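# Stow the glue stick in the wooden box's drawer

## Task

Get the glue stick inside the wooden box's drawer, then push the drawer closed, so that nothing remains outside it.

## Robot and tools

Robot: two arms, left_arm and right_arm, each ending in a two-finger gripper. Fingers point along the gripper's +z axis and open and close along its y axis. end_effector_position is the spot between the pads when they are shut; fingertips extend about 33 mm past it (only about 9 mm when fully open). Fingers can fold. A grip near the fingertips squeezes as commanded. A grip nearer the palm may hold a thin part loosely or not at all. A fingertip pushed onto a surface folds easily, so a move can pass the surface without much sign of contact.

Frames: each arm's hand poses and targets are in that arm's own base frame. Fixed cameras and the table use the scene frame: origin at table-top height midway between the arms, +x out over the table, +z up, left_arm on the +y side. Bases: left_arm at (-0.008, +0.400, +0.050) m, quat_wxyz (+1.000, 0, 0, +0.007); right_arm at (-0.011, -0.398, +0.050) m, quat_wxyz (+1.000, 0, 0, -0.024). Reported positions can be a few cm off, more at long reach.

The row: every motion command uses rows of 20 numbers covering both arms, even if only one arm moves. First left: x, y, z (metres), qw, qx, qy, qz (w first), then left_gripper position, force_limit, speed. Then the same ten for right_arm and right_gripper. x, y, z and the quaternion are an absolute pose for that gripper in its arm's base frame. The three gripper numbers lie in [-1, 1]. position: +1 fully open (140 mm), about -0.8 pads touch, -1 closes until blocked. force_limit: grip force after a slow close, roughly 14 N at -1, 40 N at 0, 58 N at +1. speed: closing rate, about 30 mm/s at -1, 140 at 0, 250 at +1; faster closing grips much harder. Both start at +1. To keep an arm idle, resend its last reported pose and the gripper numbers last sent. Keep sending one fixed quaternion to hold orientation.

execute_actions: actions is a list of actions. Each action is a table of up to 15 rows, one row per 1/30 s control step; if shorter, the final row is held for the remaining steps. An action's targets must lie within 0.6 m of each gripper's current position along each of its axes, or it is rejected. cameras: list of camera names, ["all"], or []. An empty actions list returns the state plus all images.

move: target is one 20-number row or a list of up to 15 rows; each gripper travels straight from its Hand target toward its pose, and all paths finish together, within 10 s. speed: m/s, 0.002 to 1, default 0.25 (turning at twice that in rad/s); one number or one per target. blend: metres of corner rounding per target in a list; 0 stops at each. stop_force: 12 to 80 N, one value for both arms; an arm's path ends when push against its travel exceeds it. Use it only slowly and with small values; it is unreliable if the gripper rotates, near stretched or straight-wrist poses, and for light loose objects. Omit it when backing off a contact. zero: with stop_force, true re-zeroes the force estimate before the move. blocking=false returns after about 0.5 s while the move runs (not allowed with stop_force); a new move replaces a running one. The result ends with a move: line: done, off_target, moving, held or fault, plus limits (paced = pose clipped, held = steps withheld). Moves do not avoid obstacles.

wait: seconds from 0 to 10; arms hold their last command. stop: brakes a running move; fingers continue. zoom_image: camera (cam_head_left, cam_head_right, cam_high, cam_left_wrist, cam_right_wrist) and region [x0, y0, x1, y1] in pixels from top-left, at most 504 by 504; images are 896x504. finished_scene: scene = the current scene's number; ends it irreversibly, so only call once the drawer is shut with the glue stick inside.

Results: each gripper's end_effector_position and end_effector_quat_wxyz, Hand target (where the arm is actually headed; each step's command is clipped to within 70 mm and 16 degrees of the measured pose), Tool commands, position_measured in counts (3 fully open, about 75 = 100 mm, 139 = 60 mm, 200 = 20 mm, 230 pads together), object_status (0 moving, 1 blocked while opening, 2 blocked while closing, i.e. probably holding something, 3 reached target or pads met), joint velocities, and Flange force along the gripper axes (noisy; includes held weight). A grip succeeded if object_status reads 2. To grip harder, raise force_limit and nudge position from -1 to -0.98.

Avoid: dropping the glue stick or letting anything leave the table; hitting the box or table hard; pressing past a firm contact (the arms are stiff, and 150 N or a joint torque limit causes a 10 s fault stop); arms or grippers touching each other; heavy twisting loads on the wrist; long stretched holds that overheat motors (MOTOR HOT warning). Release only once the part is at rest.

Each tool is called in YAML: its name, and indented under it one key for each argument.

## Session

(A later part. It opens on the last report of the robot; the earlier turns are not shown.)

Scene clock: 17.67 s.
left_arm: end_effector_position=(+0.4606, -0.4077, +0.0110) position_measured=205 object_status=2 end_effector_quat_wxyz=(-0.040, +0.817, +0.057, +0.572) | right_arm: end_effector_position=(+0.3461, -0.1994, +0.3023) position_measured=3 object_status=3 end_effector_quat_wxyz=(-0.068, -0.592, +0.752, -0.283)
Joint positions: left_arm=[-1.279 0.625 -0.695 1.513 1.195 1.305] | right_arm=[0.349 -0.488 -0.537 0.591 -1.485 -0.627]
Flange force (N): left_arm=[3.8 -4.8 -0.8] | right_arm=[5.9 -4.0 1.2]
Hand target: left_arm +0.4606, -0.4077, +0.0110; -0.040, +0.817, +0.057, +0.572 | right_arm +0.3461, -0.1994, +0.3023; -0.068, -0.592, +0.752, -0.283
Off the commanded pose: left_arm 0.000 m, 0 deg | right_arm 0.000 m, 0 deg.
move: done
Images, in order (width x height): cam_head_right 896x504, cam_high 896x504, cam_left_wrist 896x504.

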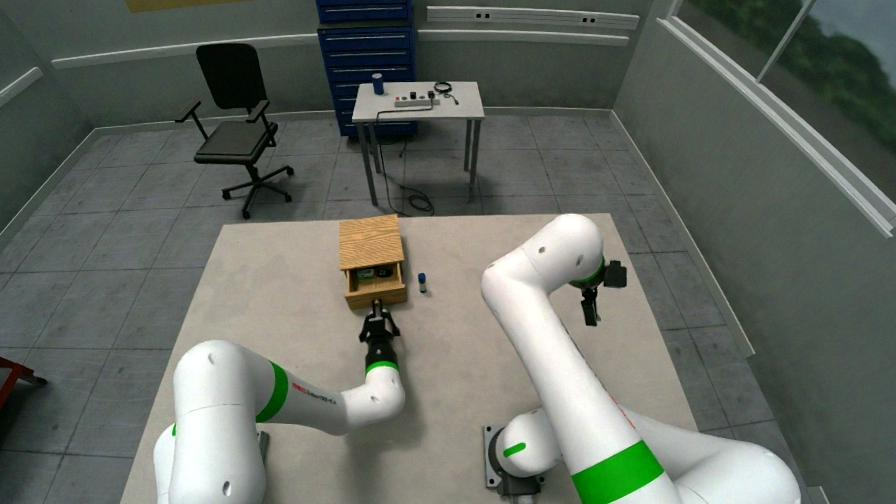

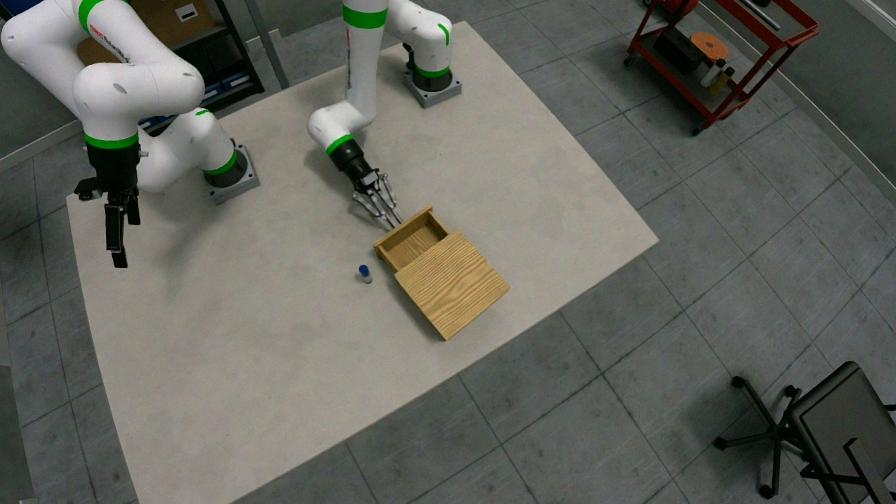

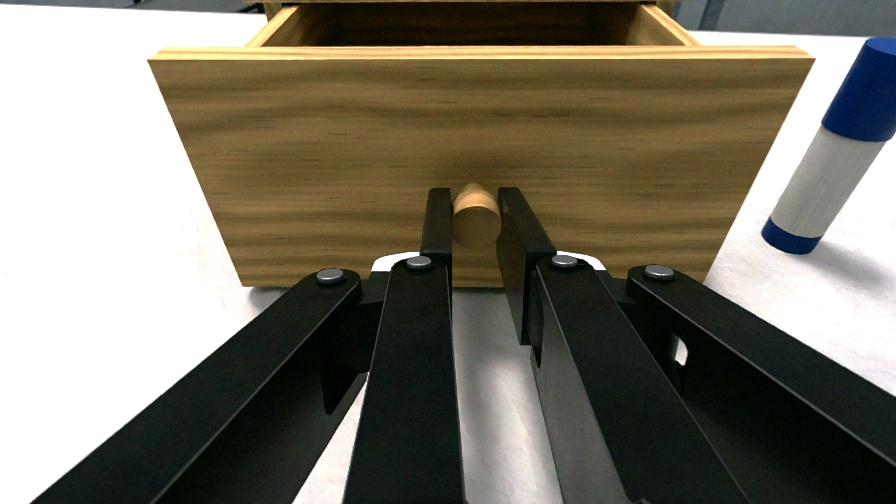

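move:
  target: [0.4309,-0.4119,0.011,-0.04,0.8172,0.0572,0.5722,-1,-0.2,-1,0.3461,-0.1994,0.3023,-0.068,-0.592,0.752,-0.283,1,1,1]
  speed: 0.06
  stop_force: 25
  cameras: ["cam_left_wrist","cam_head_right","cam_high"]

zoom_image:
  camera: "cam_head_right"
  region: [330, 230, 450, 320]

zoom_image:
  camera: "cam_high"
  region: [340, 190, 520, 350]

Scene clock: 19.17 s.
left_arm: end_effector_position=(+0.4309, -0.4119, +0.0110) position_measured=205 object_status=2 end_effector_quat_wxyz=(-0.040, +0.817, +0.057, +0.572) | right_arm: end_effector_position=(+0.3461, -0.1994, +0.3023) position_measured=3 object_status=3 end_effector_quat_wxyz=(-0.068, -0.592, +0.752, -0.283)
Joint positions: left_arm=[-1.364 0.621 -0.704 1.595 1.216 1.309] | right_arm=[0.349 -0.488 -0.537 0.591 -1.485 -0.627]
Flange force (N): left_arm=[3.3 -4.7 -0.1] | right_arm=[5.3 -3.2 0.5]
Hand target: left_arm +0.4309, -0.4119, +0.0110; -0.040, +0.817, +0.057, +0.572 | right_arm +0.3461, -0.1994, +0.3023; -0.068, -0.592, +0.752, -0.283
Off the commanded pose: left_arm 0.000 m, 0 deg | right_arm 0.000 m, 0 deg.
move: done
Images, in order (width x height): cam_head_right 896x504, cam_high 896x504, cam_left_wrist 896x504.

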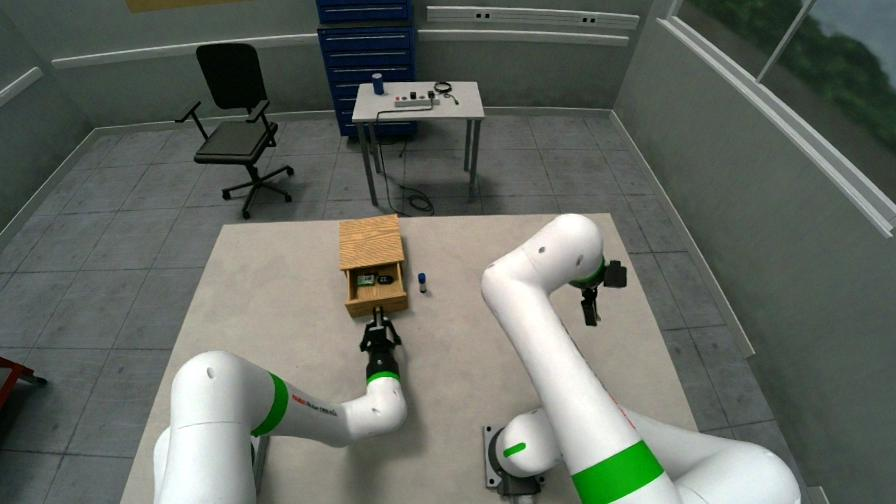

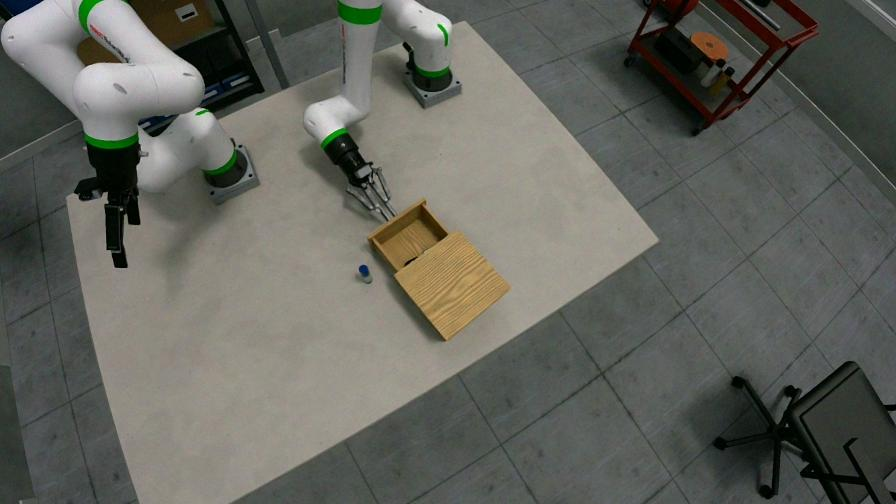

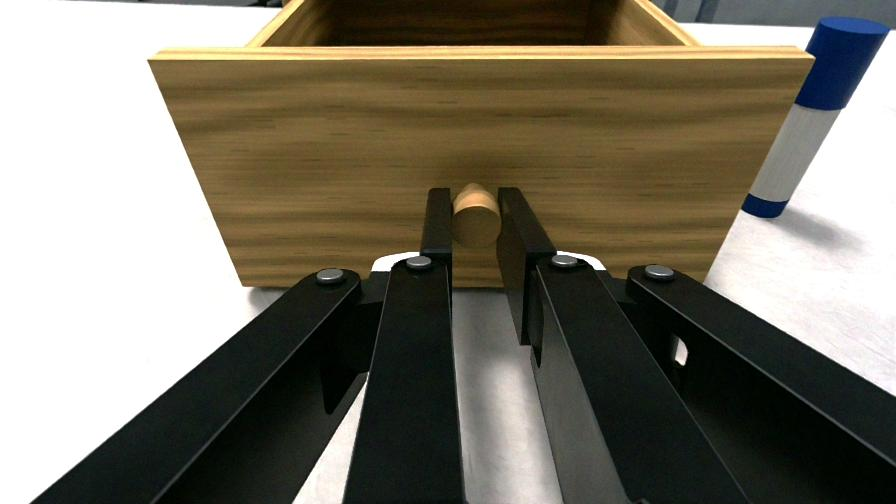

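Scaled by 4.200 from the camera's 896x504 image, which has a finer 1280x720 frame.

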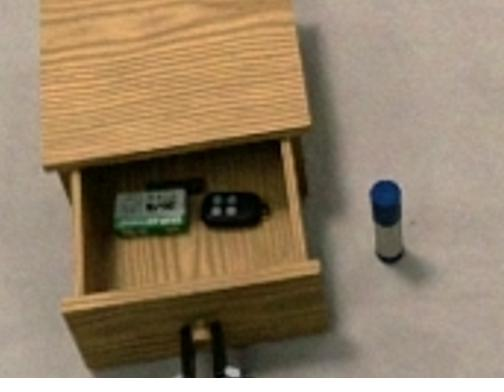

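Scaled by 2.800 from the camera's 896x504 image, which has a finer 1280x720 frame.

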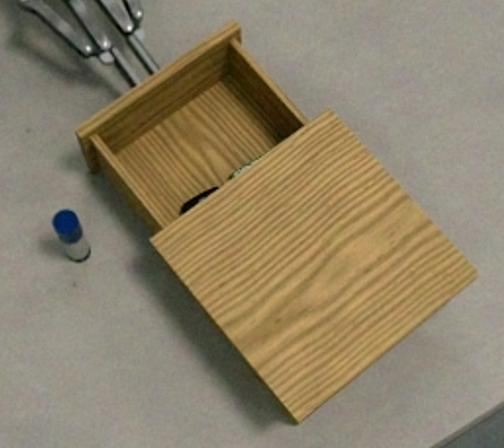

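move:
  target:
    - [0.4309,-0.4119,0.011,-0.04,0.8172,0.0572,0.5722,-0.1,-0.2,-0.5,0.3461,-0.1994,0.3023,-0.068,-0.592,0.752,-0.283,1,1,1]
    - [0.322,-0.4272,0.011,-0.04,0.8172,0.0572,0.5722,-0.1,-0.2,-0.5,0.386,0.181,0.09,-0.108,0.8455,0.1874,0.4881,1,1,1]
  speed: [0.1,0.3]
  cameras: ["all"]

Scene clock: 29.23 s.
left_arm: end_effector_position=(+0.3220, -0.4272, +0.0110) position_measured=141 object_status=3 end_effector_quat_wxyz=(-0.040, +0.817, +0.057, +0.572) | right_arm: end_effector_position=(+0.3867, +0.1807, +0.0899) position_measured=3 object_status=3 end_effector_quat_wxyz=(-0.215, +0.825, +0.243, +0.463)
Joint positions: left_arm=[-1.681 0.63 -0.678 1.902 1.297 1.306] | right_arm=[0.701 -0.693 -1.152 -0.436 -0.044 1.868]
Flange force (N): left_arm=[4.9 -4.7 -0.3] | right_arm=no reading
Hand target: left_arm +0.3220, -0.4272, +0.0110; -0.040, +0.817, +0.057, +0.572 | right_arm +0.3867, +0.1807, +0.0899; -0.215, +0.825, +0.243, +0.463
Off the commanded pose: left_arm 0.000 m, 0 deg | right_arm 0.001 m, 14 deg.
led back after a hold (right arm): the arm was led back toward your command in small steps, so it may still be short of it.
move: held (right_arm; a check stopped the path); limits=paced,held
pose unreachable (right arm): on one or more control steps of this call, first in action 0 (counted from 0), this arm could not follow its commanded pose, so it was not sent that pose on those steps. It may still have moved: this result reports where it is.
cause: moving toward the commanded pose would bring two parts of the arm too close to each other (joints 3 (elbow) to 5 (wrist pitch) lie between them).

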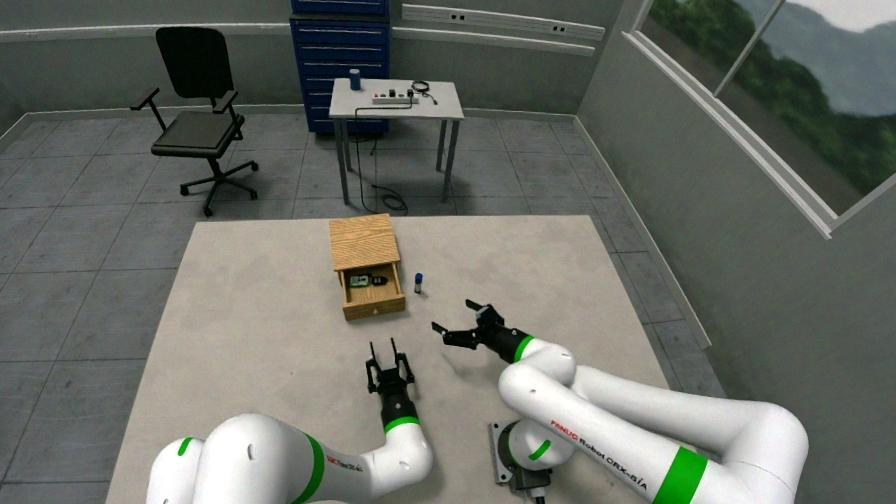

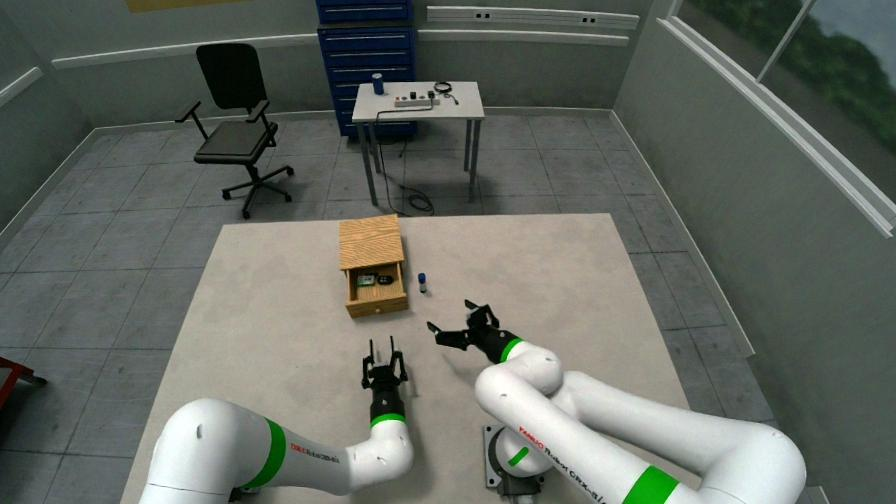

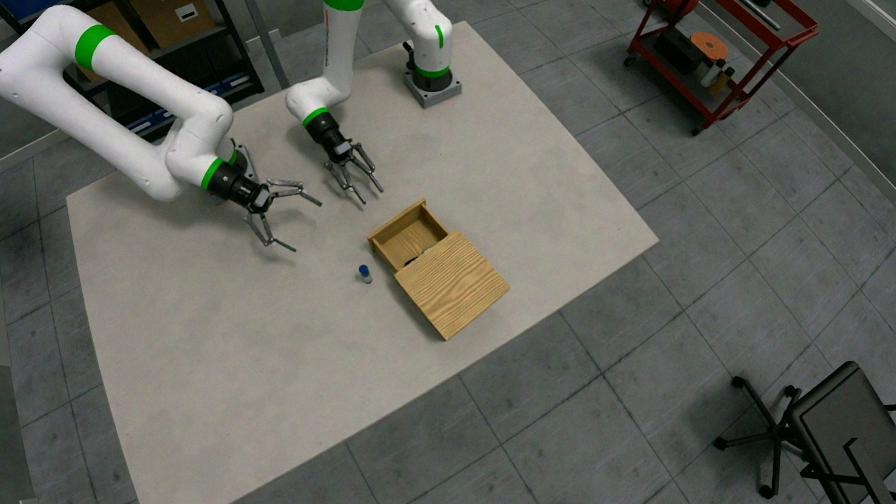

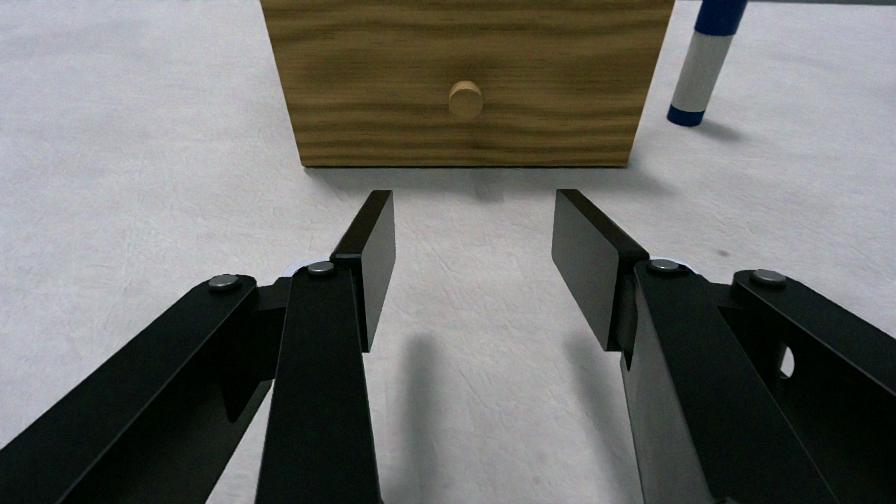

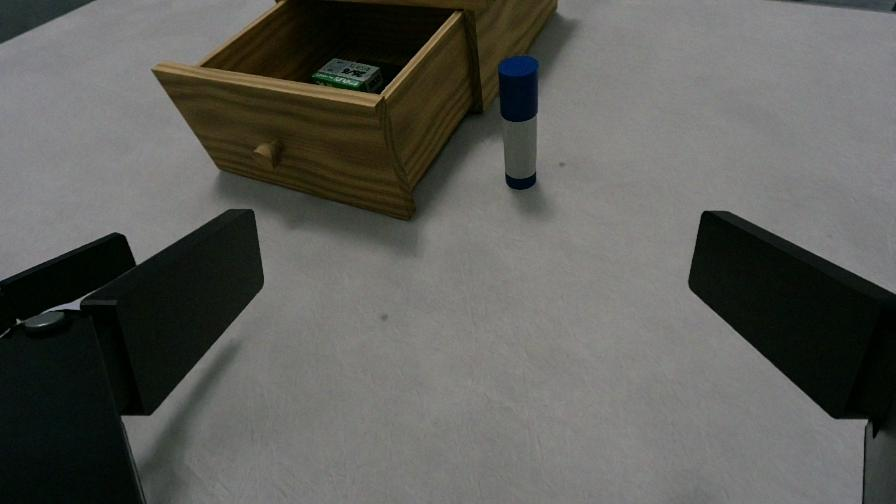

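move:
  target: [0.322,-0.4272,0.011,-0.04,0.8172,0.0572,0.5722,-0.1,-0.2,-0.5,0.475,0.174,0.04,-0.246,0.7077,0.2931,0.5939,0.0,-1,-0.5]
  speed: 0.2
  cameras: ["cam_right_wrist","cam_head_right","cam_high"]

Scene clock: 30.77 s.
left_arm: end_effector_position=(+0.3220, -0.4272, +0.0110) position_measured=141 object_status=3 end_effector_quat_wxyz=(-0.040, +0.817, +0.057, +0.572) | right_arm: end_effector_position=(+0.3868, +0.1807, +0.0900) position_measured=129 object_status=0 end_effector_quat_wxyz=(-0.215, +0.825, +0.243, +0.463)
Joint positions: left_arm=[-1.681 0.63 -0.678 1.902 1.297 1.306] | right_arm=[0.701 -0.693 -1.153 -0.436 -0.043 1.868]
Flange force (N): left_arm=[4.9 -4.2 -0.1] | right_arm=no reading
Hand target: left_arm +0.3220, -0.4272, +0.0110; -0.040, +0.817, +0.057, +0.572 | right_arm +0.3868, +0.1807, +0.0900; -0.215, +0.825, +0.243, +0.463
Off the commanded pose: left_arm 0.000 m, 0 deg | right_arm 0.102 m, 21 deg.
move: held (right_arm; a check stopped the path); limits=held
pose unreachable (right arm): on one or more control steps of this call, first in action 0 (counted from 0), this arm could not follow its commanded pose, so it was not sent that pose on those steps. It may still have moved: this result reports where it is.
cause: moving toward the commanded pose would bring two parts of the arm too close to each other (joints 3 (elbow) to 5 (wrist pitch) lie between them).
Images, in order (width x height): cam_head_right 896x504, cam_high 896x504, cam_right_wrist 896x504.

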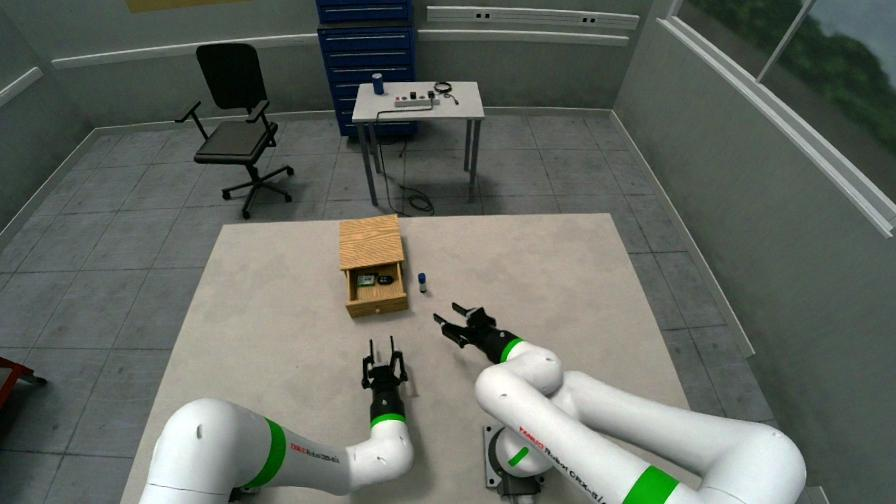

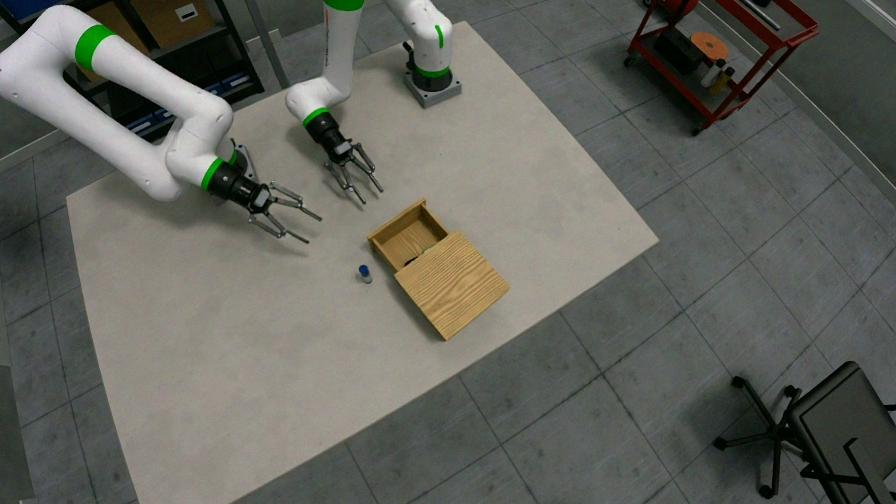

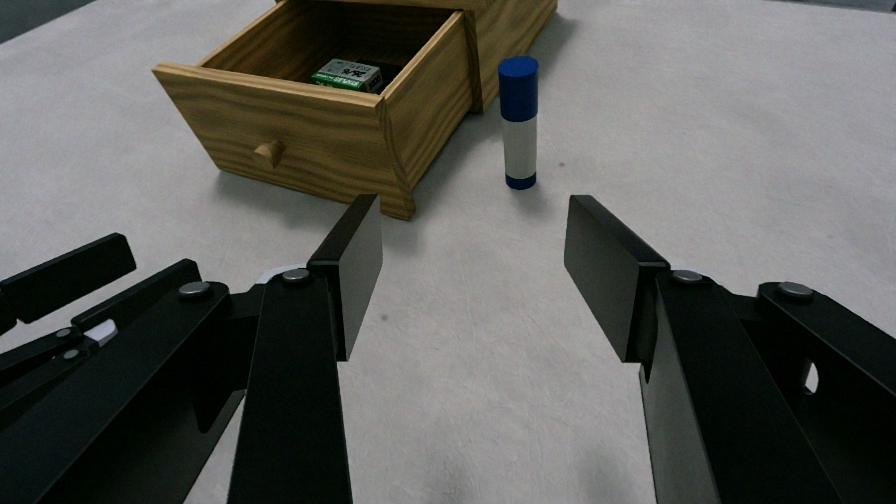

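move:
  target: [0.322,-0.4272,0.011,-0.04,0.8172,0.0572,0.5722,-0.1,-0.2,-0.5,0.45,0.12,0.28,-0.0334,0.9204,0.3812,0.0806,0.0,-1,-0.5]
  speed: 0.3
  cameras: ["cam_right_wrist","cam_head_right","cam_high"]

Scene clock: 33.33 s.
left_arm: end_effector_position=(+0.3220, -0.4272, +0.0110) position_measured=141 object_status=3 end_effector_quat_wxyz=(-0.040, +0.817, +0.057, +0.572) | right_arm: end_effector_position=(+0.4500, +0.1200, +0.2800) position_measured=129 object_status=3 end_effector_quat_wxyz=(-0.033, +0.920, +0.381, +0.081)
Joint positions: left_arm=[-1.681 0.63 -0.678 1.902 1.297 1.306] | right_arm=[0.505 -0.088 0.014 -0.048 -1.505 1.85]
Flange force (N): left_arm=[4.7 -4.5 -0.4] | right_arm=[-1.6 2.5 -4.2]
Hand target: left_arm +0.3220, -0.4272, +0.0110; -0.040, +0.817, +0.057, +0.572 | right_arm +0.4500, +0.1200, +0.2800; -0.033, +0.920, +0.381, +0.081
Off the commanded pose: left_arm 0.000 m, 0 deg | right_arm 0.000 m, 0 deg.
move: done
Images, in order (width x height): cam_head_right 896x504, cam_high 896x504, cam_right_wrist 896x504.

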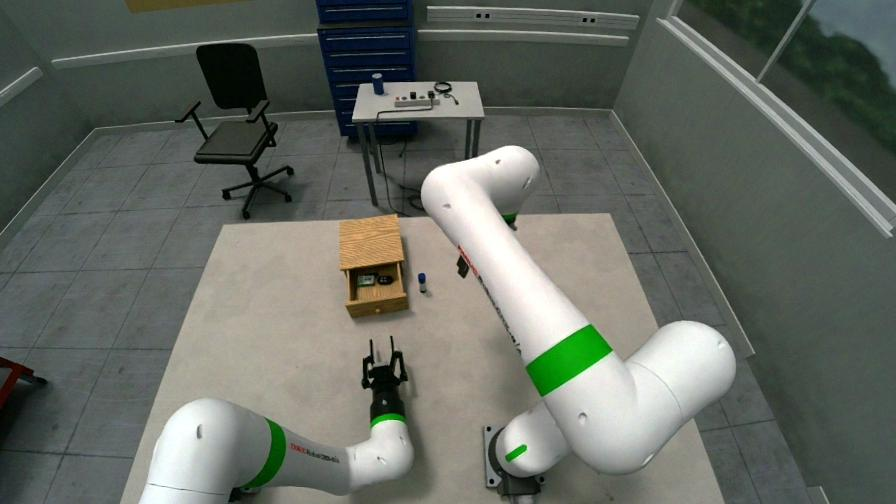

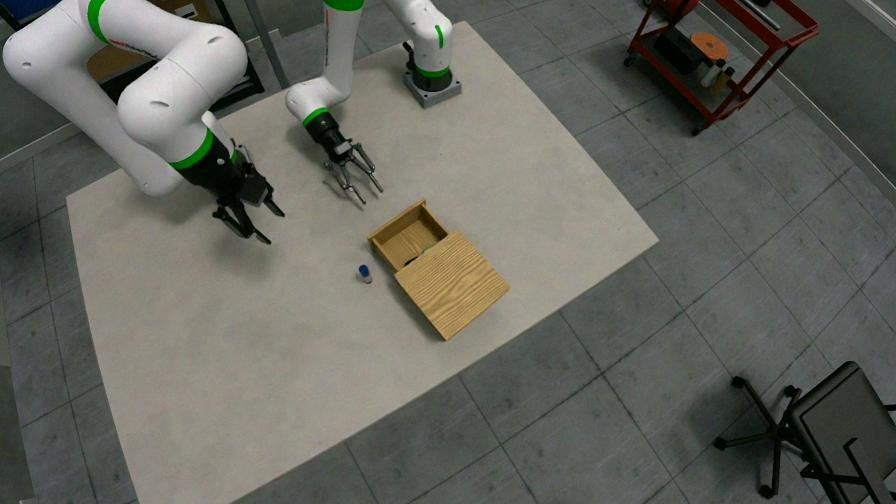

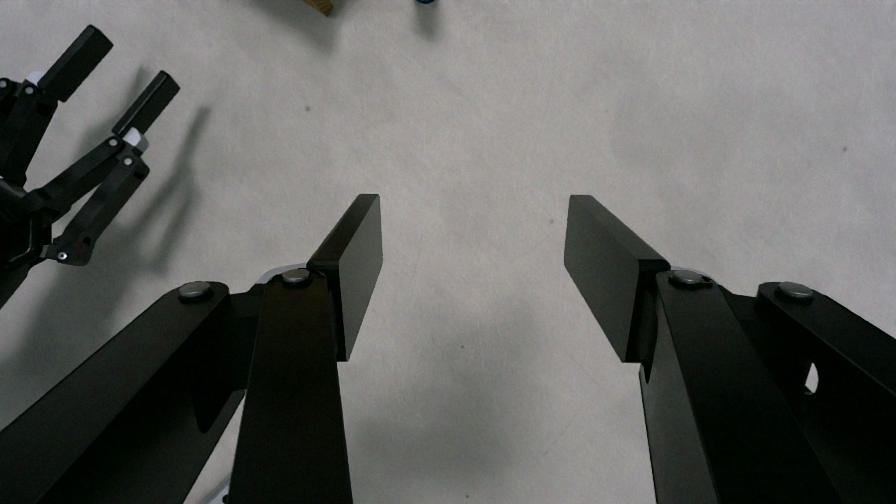

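move:
  target: [0.322,-0.4272,0.011,-0.04,0.8172,0.0572,0.5722,-0.1,-0.2,-0.5,0.595,0.108,0.07,-0.4924,0.4924,0.5868,0.4132,0.0,-1,-0.5]
  speed: 0.3
  cameras: ["cam_right_wrist","cam_head_right","cam_high"]

Scene clock: 36.80 s.
left_arm: end_effector_position=(+0.3220, -0.4272, +0.0110) position_measured=141 object_status=3 end_effector_quat_wxyz=(-0.040, +0.817, +0.057, +0.572) | right_arm: end_effector_position=(+0.5950, +0.1080, +0.0700) position_measured=129 object_status=3 end_effector_quat_wxyz=(-0.492, +0.492, +0.587, +0.413)
Joint positions: left_arm=[-1.681 0.63 -0.678 1.902 1.297 1.306] | right_arm=[-0.283 0.997 0.609 -1.218 -1.915 3.632]
Flange force (N): left_arm=[4.9 -4.9 -0.1] | right_arm=[7.3 -3.1 -1.4]
Hand target: left_arm +0.3220, -0.4272, +0.0110; -0.040, +0.817, +0.057, +0.572 | right_arm +0.5950, +0.1080, +0.0700; -0.492, +0.492, +0.587, +0.413
Off the commanded pose: left_arm 0.000 m, 0 deg | right_arm 0.000 m, 0 deg.
move: done
Images, in order (width x height): cam_head_right 896x504, cam_high 896x504, cam_right_wrist 896x504.

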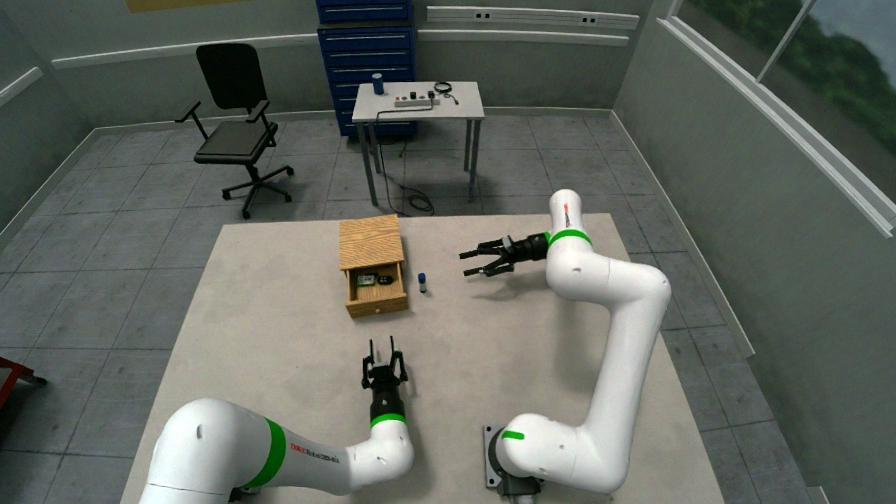

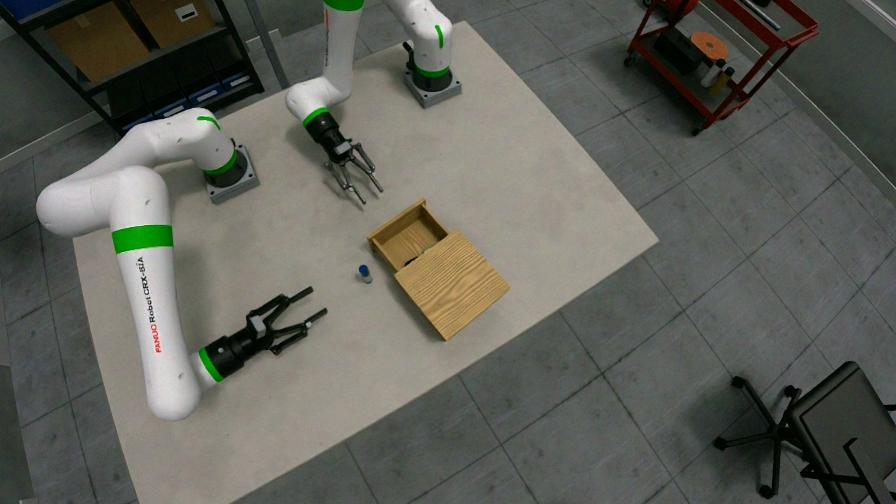

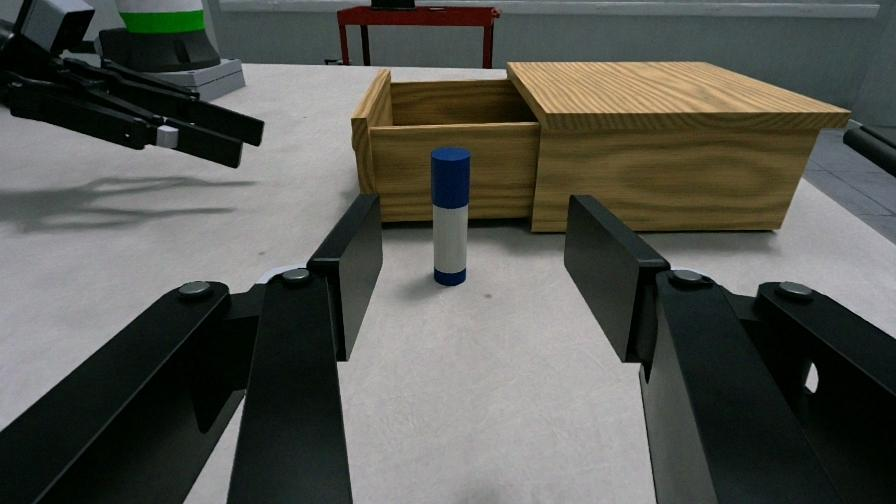

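move:
  target:
    - [0.322,-0.4272,0.011,-0.04,0.8172,0.0572,0.5722,-0.1,-0.2,-0.5,0.5676,0.1944,0.017,-0.4924,0.4924,0.5868,0.4132,0.0,-1,-0.5]
    - [0.322,-0.4272,0.011,-0.04,0.8172,0.0572,0.5722,-0.1,-0.2,-0.5,0.5604,0.235,0.009,-0.4924,0.4924,0.5868,0.4132,0.0,-1,-0.5]
  speed: [0.2,0.1]
  blend: 0.01
  cameras: ["cam_right_wrist","cam_high"]

zoom_image:
  camera: "cam_high"
  region: [260, 200, 440, 360]

Scene clock: 38.43 s.
left_arm: end_effector_position=(+0.3220, -0.4272, +0.0110) position_measured=141 object_status=3 end_effector_quat_wxyz=(-0.040, +0.817, +0.057, +0.572) | right_arm: end_effector_position=(+0.5604, +0.2350, +0.0090) position_measured=129 object_status=3 end_effector_quat_wxyz=(-0.492, +0.492, +0.587, +0.413)
Joint positions: left_arm=[-1.681 0.63 -0.678 1.902 1.297 1.306] | right_arm=[-0.114 0.982 0.394 -1.263 -1.708 3.777]
Flange force (N): left_arm=[4.8 -4.6 -0.1] | right_arm=[7.6 -2.6 -3.1]
Hand target: left_arm +0.3220, -0.4272, +0.0110; -0.040, +0.817, +0.057, +0.572 | right_arm +0.5604, +0.2350, +0.0090; -0.492, +0.492, +0.587, +0.413
Off the commanded pose: left_arm 0.000 m, 0 deg | right_arm 0.000 m, 0 deg.
move: done
Images, in order (width x height): cam_high 896x504, cam_right_wrist 896x504.

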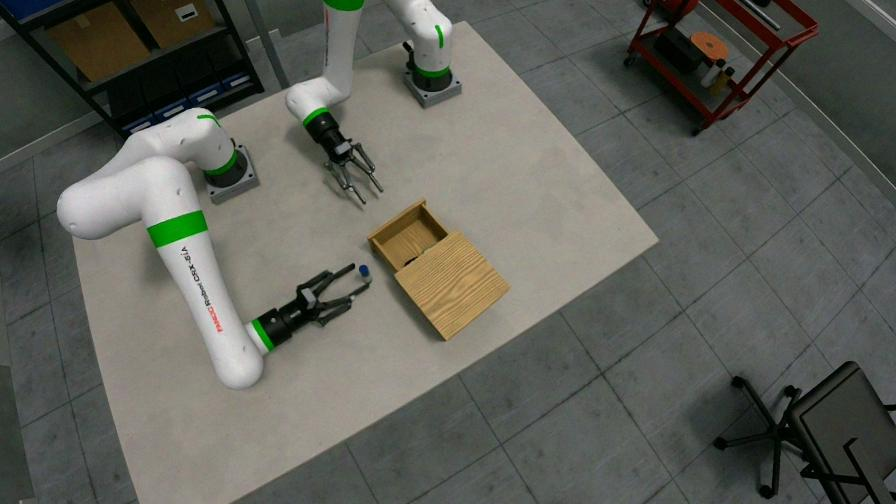

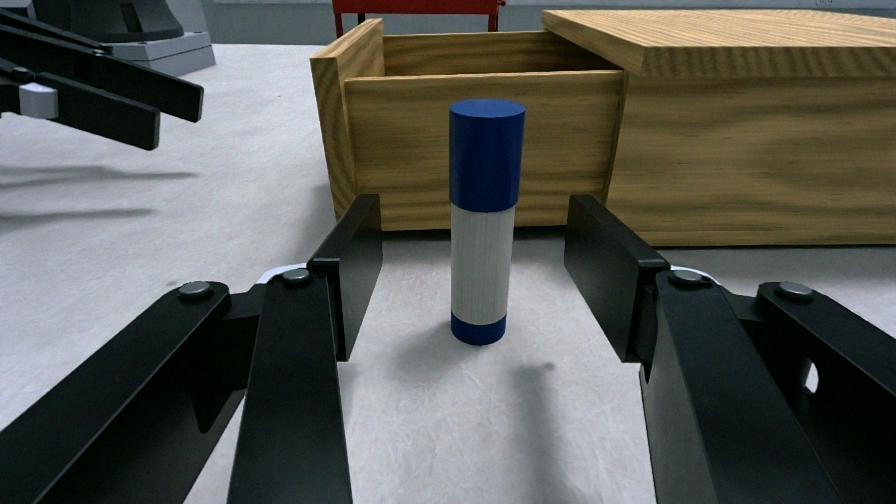

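Scaled by 2.800 from the camera's 896x504 image, which has a finer 1280x720 frame.

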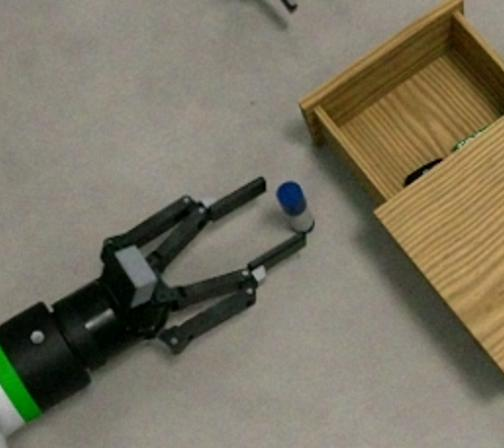

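move:
  target: [0.322,-0.4272,0.011,-0.04,0.8172,0.0572,0.5722,-0.1,-0.2,-0.5,0.5578,0.2498,0.004,-0.4924,0.4924,0.5868,0.4132,0.0,-1,-0.5]
  speed: 0.06
  cameras: ["cam_right_wrist","cam_high"]

zoom_image:
  camera: "cam_high"
  region: [260, 200, 440, 360]

Scene clock: 39.33 s.
left_arm: end_effector_position=(+0.3220, -0.4272, +0.0110) position_measured=141 object_status=3 end_effector_quat_wxyz=(-0.040, +0.817, +0.057, +0.572) | right_arm: end_effector_position=(+0.5578, +0.2498, +0.0040) position_measured=129 object_status=3 end_effector_quat_wxyz=(-0.492, +0.492, +0.587, +0.413)
Joint positions: left_arm=[-1.681 0.63 -0.678 1.902 1.297 1.306] | right_arm=[-0.093 0.984 0.381 -1.274 -1.687 3.786]
Flange force (N): left_arm=[4.7 -4.8 -0.7] | right_arm=[7.9 -2.7 -3.0]
Hand target: left_arm +0.3220, -0.4272, +0.0110; -0.040, +0.817, +0.057, +0.572 | right_arm +0.5578, +0.2498, +0.0040; -0.492, +0.492, +0.587, +0.413
Off the commanded pose: left_arm 0.000 m, 0 deg | right_arm 0.000 m, 0 deg.
move: done
Images, in order (width x height): cam_high 896x504, cam_right_wrist 896x504.

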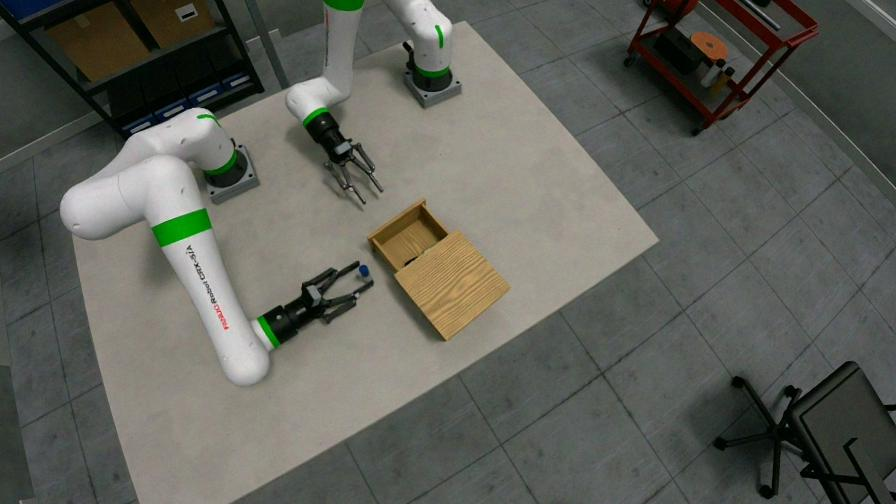

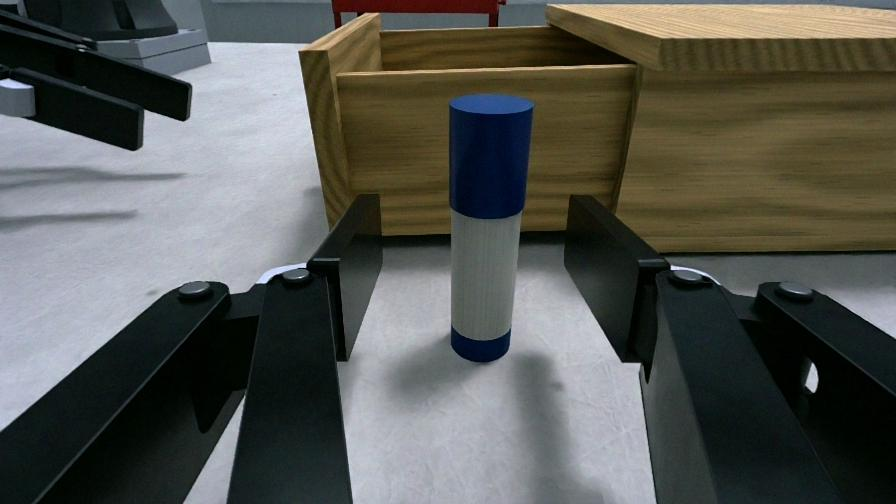

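Scaled by 2.800 from the camera's 896x504 image, which has a finer 1280x720 frame.

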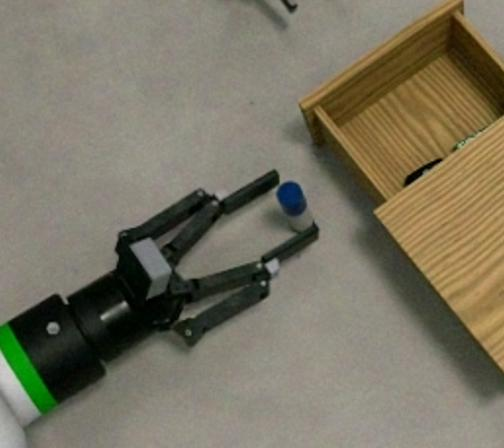

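move:
  target:
    - [0.322,-0.4272,0.011,-0.04,0.8172,0.0572,0.5722,-0.1,-0.2,-0.5,0.5564,0.2577,0.003,-0.4924,0.4924,0.5868,0.4132,0.0,-1,-0.5]
    - [0.322,-0.4272,0.011,-0.04,0.8172,0.0572,0.5722,-0.1,-0.2,-0.5,0.5564,0.2577,0.003,-0.4924,0.4924,0.5868,0.4132,-1.0,-0.6,-1]
  speed: 0.06
  cameras: ["cam_right_wrist","cam_high"]

zoom_image:
  camera: "cam_high"
  region: [260, 200, 440, 360]

Scene clock: 41.97 s.
left_arm: end_effector_position=(+0.3220, -0.4272, +0.0110) position_measured=141 object_status=3 end_effector_quat_wxyz=(-0.040, +0.817, +0.057, +0.572) | right_arm: end_effector_position=(+0.5564, +0.2577, +0.0030) position_measured=195 object_status=0 end_effector_quat_wxyz=(-0.492, +0.492, +0.587, +0.413)
Joint positions: left_arm=[-1.681 0.63 -0.678 1.902 1.297 1.306] | right_arm=[-0.082 0.981 0.373 -1.28 -1.677 3.788]
Flange force (N): left_arm=[4.9 -4.5 0.3] | right_arm=[7.3 -2.8 -2.8]
Hand target: left_arm +0.3220, -0.4272, +0.0110; -0.040, +0.817, +0.057, +0.572 | right_arm +0.5564, +0.2577, +0.0030; -0.492, +0.492, +0.587, +0.413
Off the commanded pose: left_arm 0.000 m, 0 deg | right_arm 0.000 m, 0 deg.
move: done
Images, in order (width x height): cam_high 896x504, cam_right_wrist 896x504.

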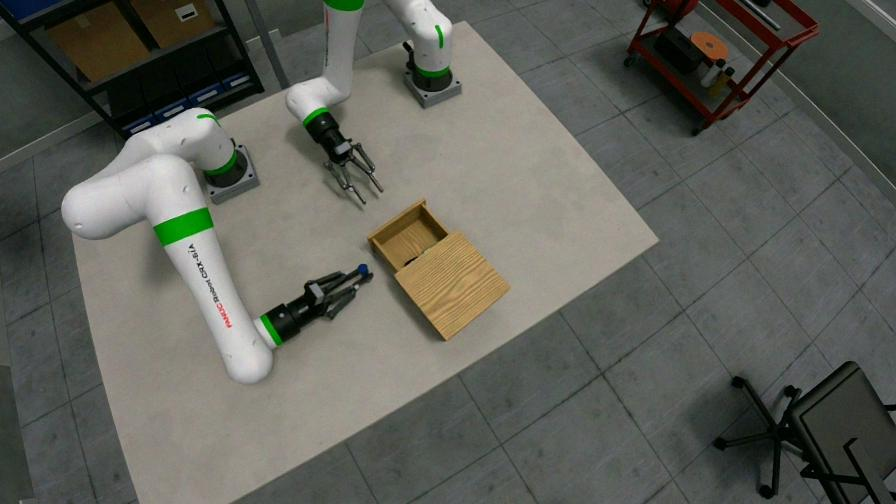

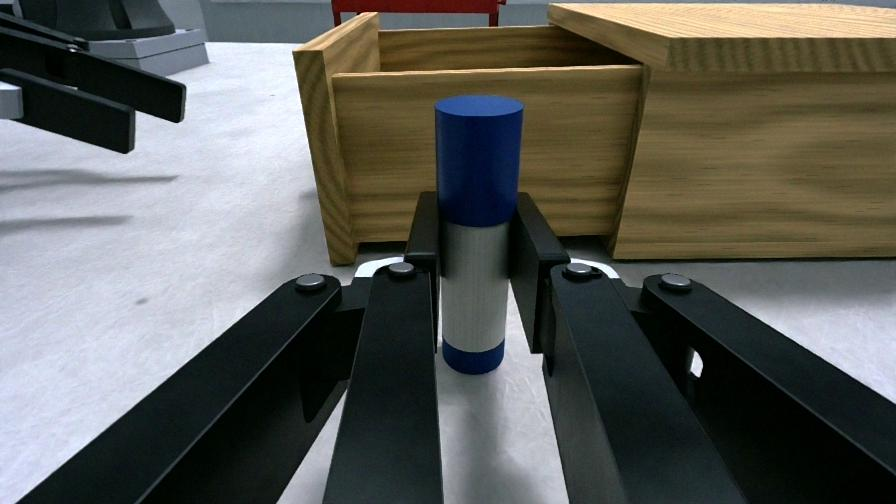

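Scaled by 2.800 from the camera's 896x504 image, which has a finer 1280x720 frame.

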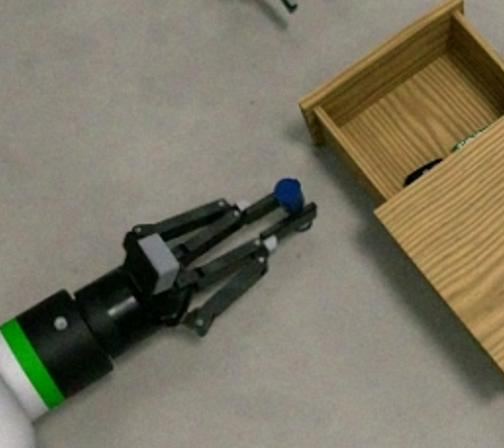

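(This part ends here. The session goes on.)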